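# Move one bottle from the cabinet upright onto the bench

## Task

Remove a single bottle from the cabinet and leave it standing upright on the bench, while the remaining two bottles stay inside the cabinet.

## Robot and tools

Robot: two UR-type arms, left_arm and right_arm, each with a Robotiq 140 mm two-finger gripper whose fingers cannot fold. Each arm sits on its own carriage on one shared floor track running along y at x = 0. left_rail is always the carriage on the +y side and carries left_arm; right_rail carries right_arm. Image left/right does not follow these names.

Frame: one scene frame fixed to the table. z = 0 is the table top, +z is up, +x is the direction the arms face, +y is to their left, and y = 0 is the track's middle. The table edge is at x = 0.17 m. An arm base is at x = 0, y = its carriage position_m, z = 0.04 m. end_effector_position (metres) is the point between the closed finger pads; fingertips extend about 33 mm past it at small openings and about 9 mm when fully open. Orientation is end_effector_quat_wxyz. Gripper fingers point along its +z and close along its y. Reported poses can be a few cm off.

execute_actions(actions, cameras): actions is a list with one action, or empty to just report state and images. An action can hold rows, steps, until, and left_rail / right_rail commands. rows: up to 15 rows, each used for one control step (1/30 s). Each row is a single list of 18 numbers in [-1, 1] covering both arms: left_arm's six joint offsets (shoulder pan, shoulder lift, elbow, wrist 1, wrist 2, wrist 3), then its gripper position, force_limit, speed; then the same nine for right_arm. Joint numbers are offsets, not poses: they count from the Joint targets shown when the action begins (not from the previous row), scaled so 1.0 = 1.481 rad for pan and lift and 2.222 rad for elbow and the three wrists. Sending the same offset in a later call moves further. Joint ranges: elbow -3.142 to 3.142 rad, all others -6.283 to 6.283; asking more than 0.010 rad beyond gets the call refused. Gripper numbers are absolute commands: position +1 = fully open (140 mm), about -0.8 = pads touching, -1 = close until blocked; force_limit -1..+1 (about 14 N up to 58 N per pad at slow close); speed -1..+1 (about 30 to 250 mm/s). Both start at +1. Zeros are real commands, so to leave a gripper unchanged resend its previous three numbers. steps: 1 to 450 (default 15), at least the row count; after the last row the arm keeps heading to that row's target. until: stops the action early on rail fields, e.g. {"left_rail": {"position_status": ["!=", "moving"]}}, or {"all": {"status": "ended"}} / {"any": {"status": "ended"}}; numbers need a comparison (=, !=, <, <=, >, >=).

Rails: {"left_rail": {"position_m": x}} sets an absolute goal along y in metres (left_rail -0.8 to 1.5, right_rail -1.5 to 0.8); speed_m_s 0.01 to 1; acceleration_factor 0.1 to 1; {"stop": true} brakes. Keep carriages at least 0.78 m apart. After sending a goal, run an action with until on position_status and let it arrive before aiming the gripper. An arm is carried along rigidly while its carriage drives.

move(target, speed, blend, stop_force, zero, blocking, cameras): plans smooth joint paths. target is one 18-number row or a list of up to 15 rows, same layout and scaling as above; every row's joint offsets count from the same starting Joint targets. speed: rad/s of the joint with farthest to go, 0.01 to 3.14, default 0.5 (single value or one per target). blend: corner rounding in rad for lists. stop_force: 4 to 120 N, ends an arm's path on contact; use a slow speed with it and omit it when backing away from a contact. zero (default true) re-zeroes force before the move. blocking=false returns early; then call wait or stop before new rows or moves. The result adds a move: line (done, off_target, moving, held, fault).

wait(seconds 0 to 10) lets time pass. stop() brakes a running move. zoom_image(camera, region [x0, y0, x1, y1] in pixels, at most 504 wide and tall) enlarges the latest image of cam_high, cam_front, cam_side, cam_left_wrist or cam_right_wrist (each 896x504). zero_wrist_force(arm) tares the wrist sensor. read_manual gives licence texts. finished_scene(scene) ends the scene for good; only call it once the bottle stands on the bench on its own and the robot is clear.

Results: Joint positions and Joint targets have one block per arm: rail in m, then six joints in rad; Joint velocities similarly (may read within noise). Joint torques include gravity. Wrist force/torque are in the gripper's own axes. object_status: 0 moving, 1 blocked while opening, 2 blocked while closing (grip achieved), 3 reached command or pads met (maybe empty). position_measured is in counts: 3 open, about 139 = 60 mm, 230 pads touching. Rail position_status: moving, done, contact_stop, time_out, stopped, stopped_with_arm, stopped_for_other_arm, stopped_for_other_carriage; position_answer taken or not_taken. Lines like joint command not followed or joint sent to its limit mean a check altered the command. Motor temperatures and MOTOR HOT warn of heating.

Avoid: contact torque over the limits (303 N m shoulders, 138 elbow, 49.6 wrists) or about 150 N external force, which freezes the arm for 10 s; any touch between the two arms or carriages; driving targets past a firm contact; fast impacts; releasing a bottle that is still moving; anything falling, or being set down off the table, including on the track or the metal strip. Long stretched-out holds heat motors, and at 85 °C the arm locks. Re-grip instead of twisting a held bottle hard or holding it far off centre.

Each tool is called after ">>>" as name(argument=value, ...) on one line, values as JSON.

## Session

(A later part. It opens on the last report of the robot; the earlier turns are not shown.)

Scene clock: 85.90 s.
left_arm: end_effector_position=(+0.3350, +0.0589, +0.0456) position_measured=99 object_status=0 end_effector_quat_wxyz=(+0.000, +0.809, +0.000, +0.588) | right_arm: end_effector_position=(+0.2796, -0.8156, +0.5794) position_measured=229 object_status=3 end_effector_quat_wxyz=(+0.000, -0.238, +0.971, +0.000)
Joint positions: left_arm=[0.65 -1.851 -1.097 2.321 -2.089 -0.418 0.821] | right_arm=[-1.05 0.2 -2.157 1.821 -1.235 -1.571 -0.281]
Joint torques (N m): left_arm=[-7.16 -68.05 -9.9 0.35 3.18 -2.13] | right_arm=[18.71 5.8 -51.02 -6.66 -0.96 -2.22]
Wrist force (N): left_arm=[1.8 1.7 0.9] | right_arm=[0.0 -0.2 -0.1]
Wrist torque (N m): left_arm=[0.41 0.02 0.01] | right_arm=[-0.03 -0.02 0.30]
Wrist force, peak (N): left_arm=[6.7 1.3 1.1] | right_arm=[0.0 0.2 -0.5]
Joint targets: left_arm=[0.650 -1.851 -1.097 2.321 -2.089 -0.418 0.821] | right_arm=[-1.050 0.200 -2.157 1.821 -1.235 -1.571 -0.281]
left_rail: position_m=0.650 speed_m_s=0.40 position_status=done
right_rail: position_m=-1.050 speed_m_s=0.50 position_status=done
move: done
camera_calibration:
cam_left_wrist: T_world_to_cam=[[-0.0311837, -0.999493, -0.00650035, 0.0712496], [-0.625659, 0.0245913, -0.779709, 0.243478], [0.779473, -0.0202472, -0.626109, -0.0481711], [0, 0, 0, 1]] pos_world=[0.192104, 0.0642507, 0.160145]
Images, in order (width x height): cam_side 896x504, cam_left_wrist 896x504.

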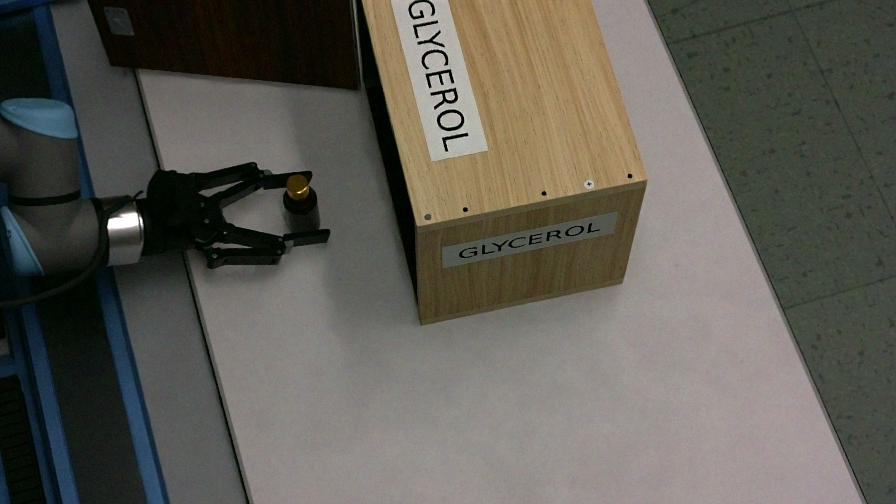

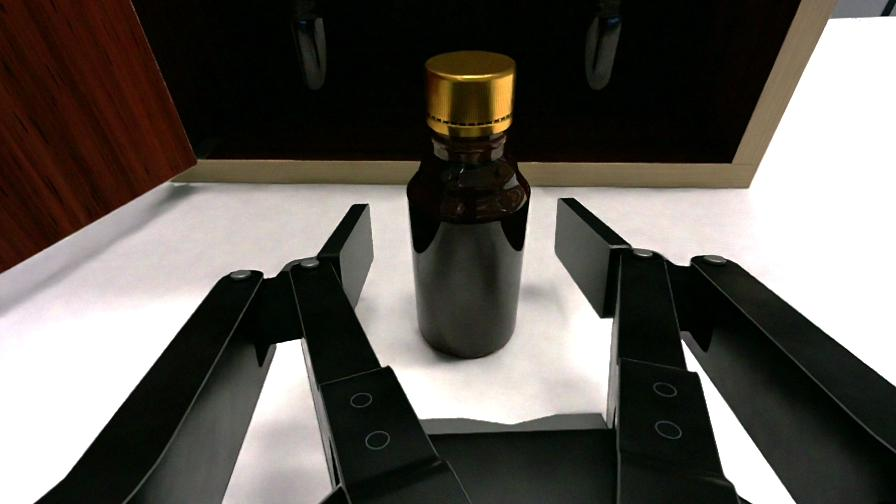

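>>> move(target=[[0,-0.1245,-0.0085,0.0912,0,0,0.24,-0.3,-1,0,0,0,0,0,0,-0.8,-1,-0.5],[0,-0.2506,-0.0377,0.2045,0,0,0.24,-0.3,-1,0,0,0,0,0,0,-0.8,-1,-0.5]], speed=0.2, blend=0.03, cameras=["cam_left_wrist", "cam_side", "cam_front", "cam_high"])

Scene clock: 89.13 s.
left_arm: end_effector_position=(+0.3351, +0.0592, +0.2498) position_measured=99 object_status=3 end_effector_quat_wxyz=(+0.000, +0.809, +0.000, +0.588) | right_arm: end_effector_position=(+0.2796, -0.8156, +0.5794) position_measured=229 object_status=3 end_effector_quat_wxyz=(+0.000, -0.238, +0.971, +0.000)
Joint positions: left_arm=[0.65 -1.851 -1.468 2.237 -1.635 -0.418 0.821] | right_arm=[-1.05 0.2 -2.157 1.821 -1.235 -1.571 -0.281]
Joint torques (N m): left_arm=[-8.55 -54.56 -47.51 1.07 2.97 -0.9] | right_arm=[20.41 7 -52.49 -6.53 -0.92 -2.03]
Wrist force (N): left_arm=[1.7 1.7 1.2] | right_arm=[0.1 -0.2 0.0]
Wrist torque (N m): left_arm=[0.32 0.05 -0.01] | right_arm=[-0.04 -0.04 0.30]
Wrist force, peak (N): left_arm=[2.1 1.9 1.3] | right_arm=[0.0 -0.1 -0.5]
Joint targets: left_arm=[0.650 -1.851 -1.469 2.237 -1.635 -0.418 0.821] | right_arm=[-1.050 0.200 -2.157 1.821 -1.235 -1.571 -0.281]
left_rail: position_m=0.650 speed_m_s=0.40 position_status=done
right_rail: position_m=-1.050 speed_m_s=0.50 position_status=done
move: done
camera_calibration:
cam_left_wrist: T_world_to_cam=[[-0.0312467, -0.999494, -0.00593416, 0.0726869], [-0.625771, 0.024192, -0.779631, 0.402693], [0.77938, -0.0206475, -0.626211, 0.0796285], [0, 0, 0, 1]] pos_world=[0.192204, 0.0645523, 0.364247]
Images, in order (width x height): cam_high 896x504, cam_front 896x504, cam_side 896x504, cam_left_wrist 896x504.

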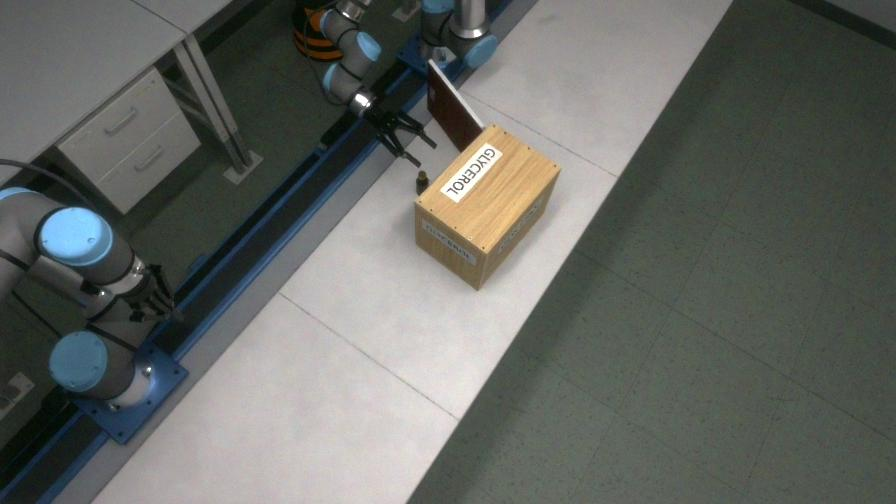

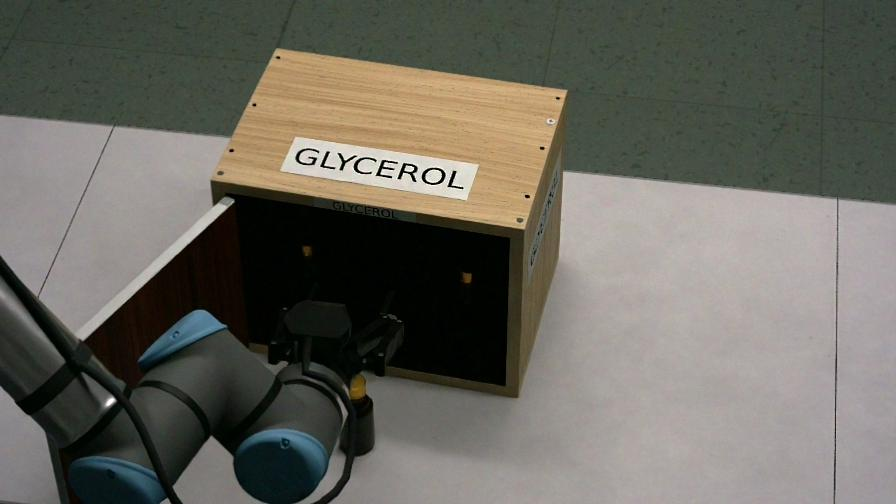

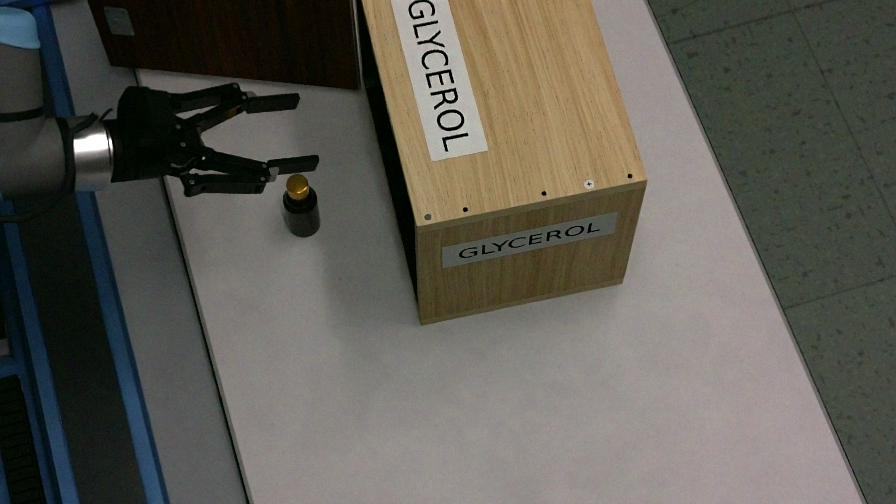

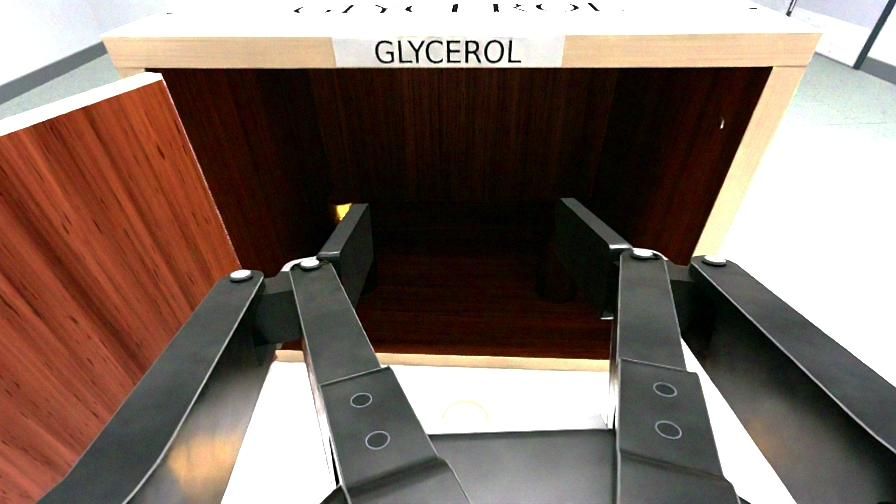

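>>> finished_scene(scene=1)

The scene is finished: the task was done.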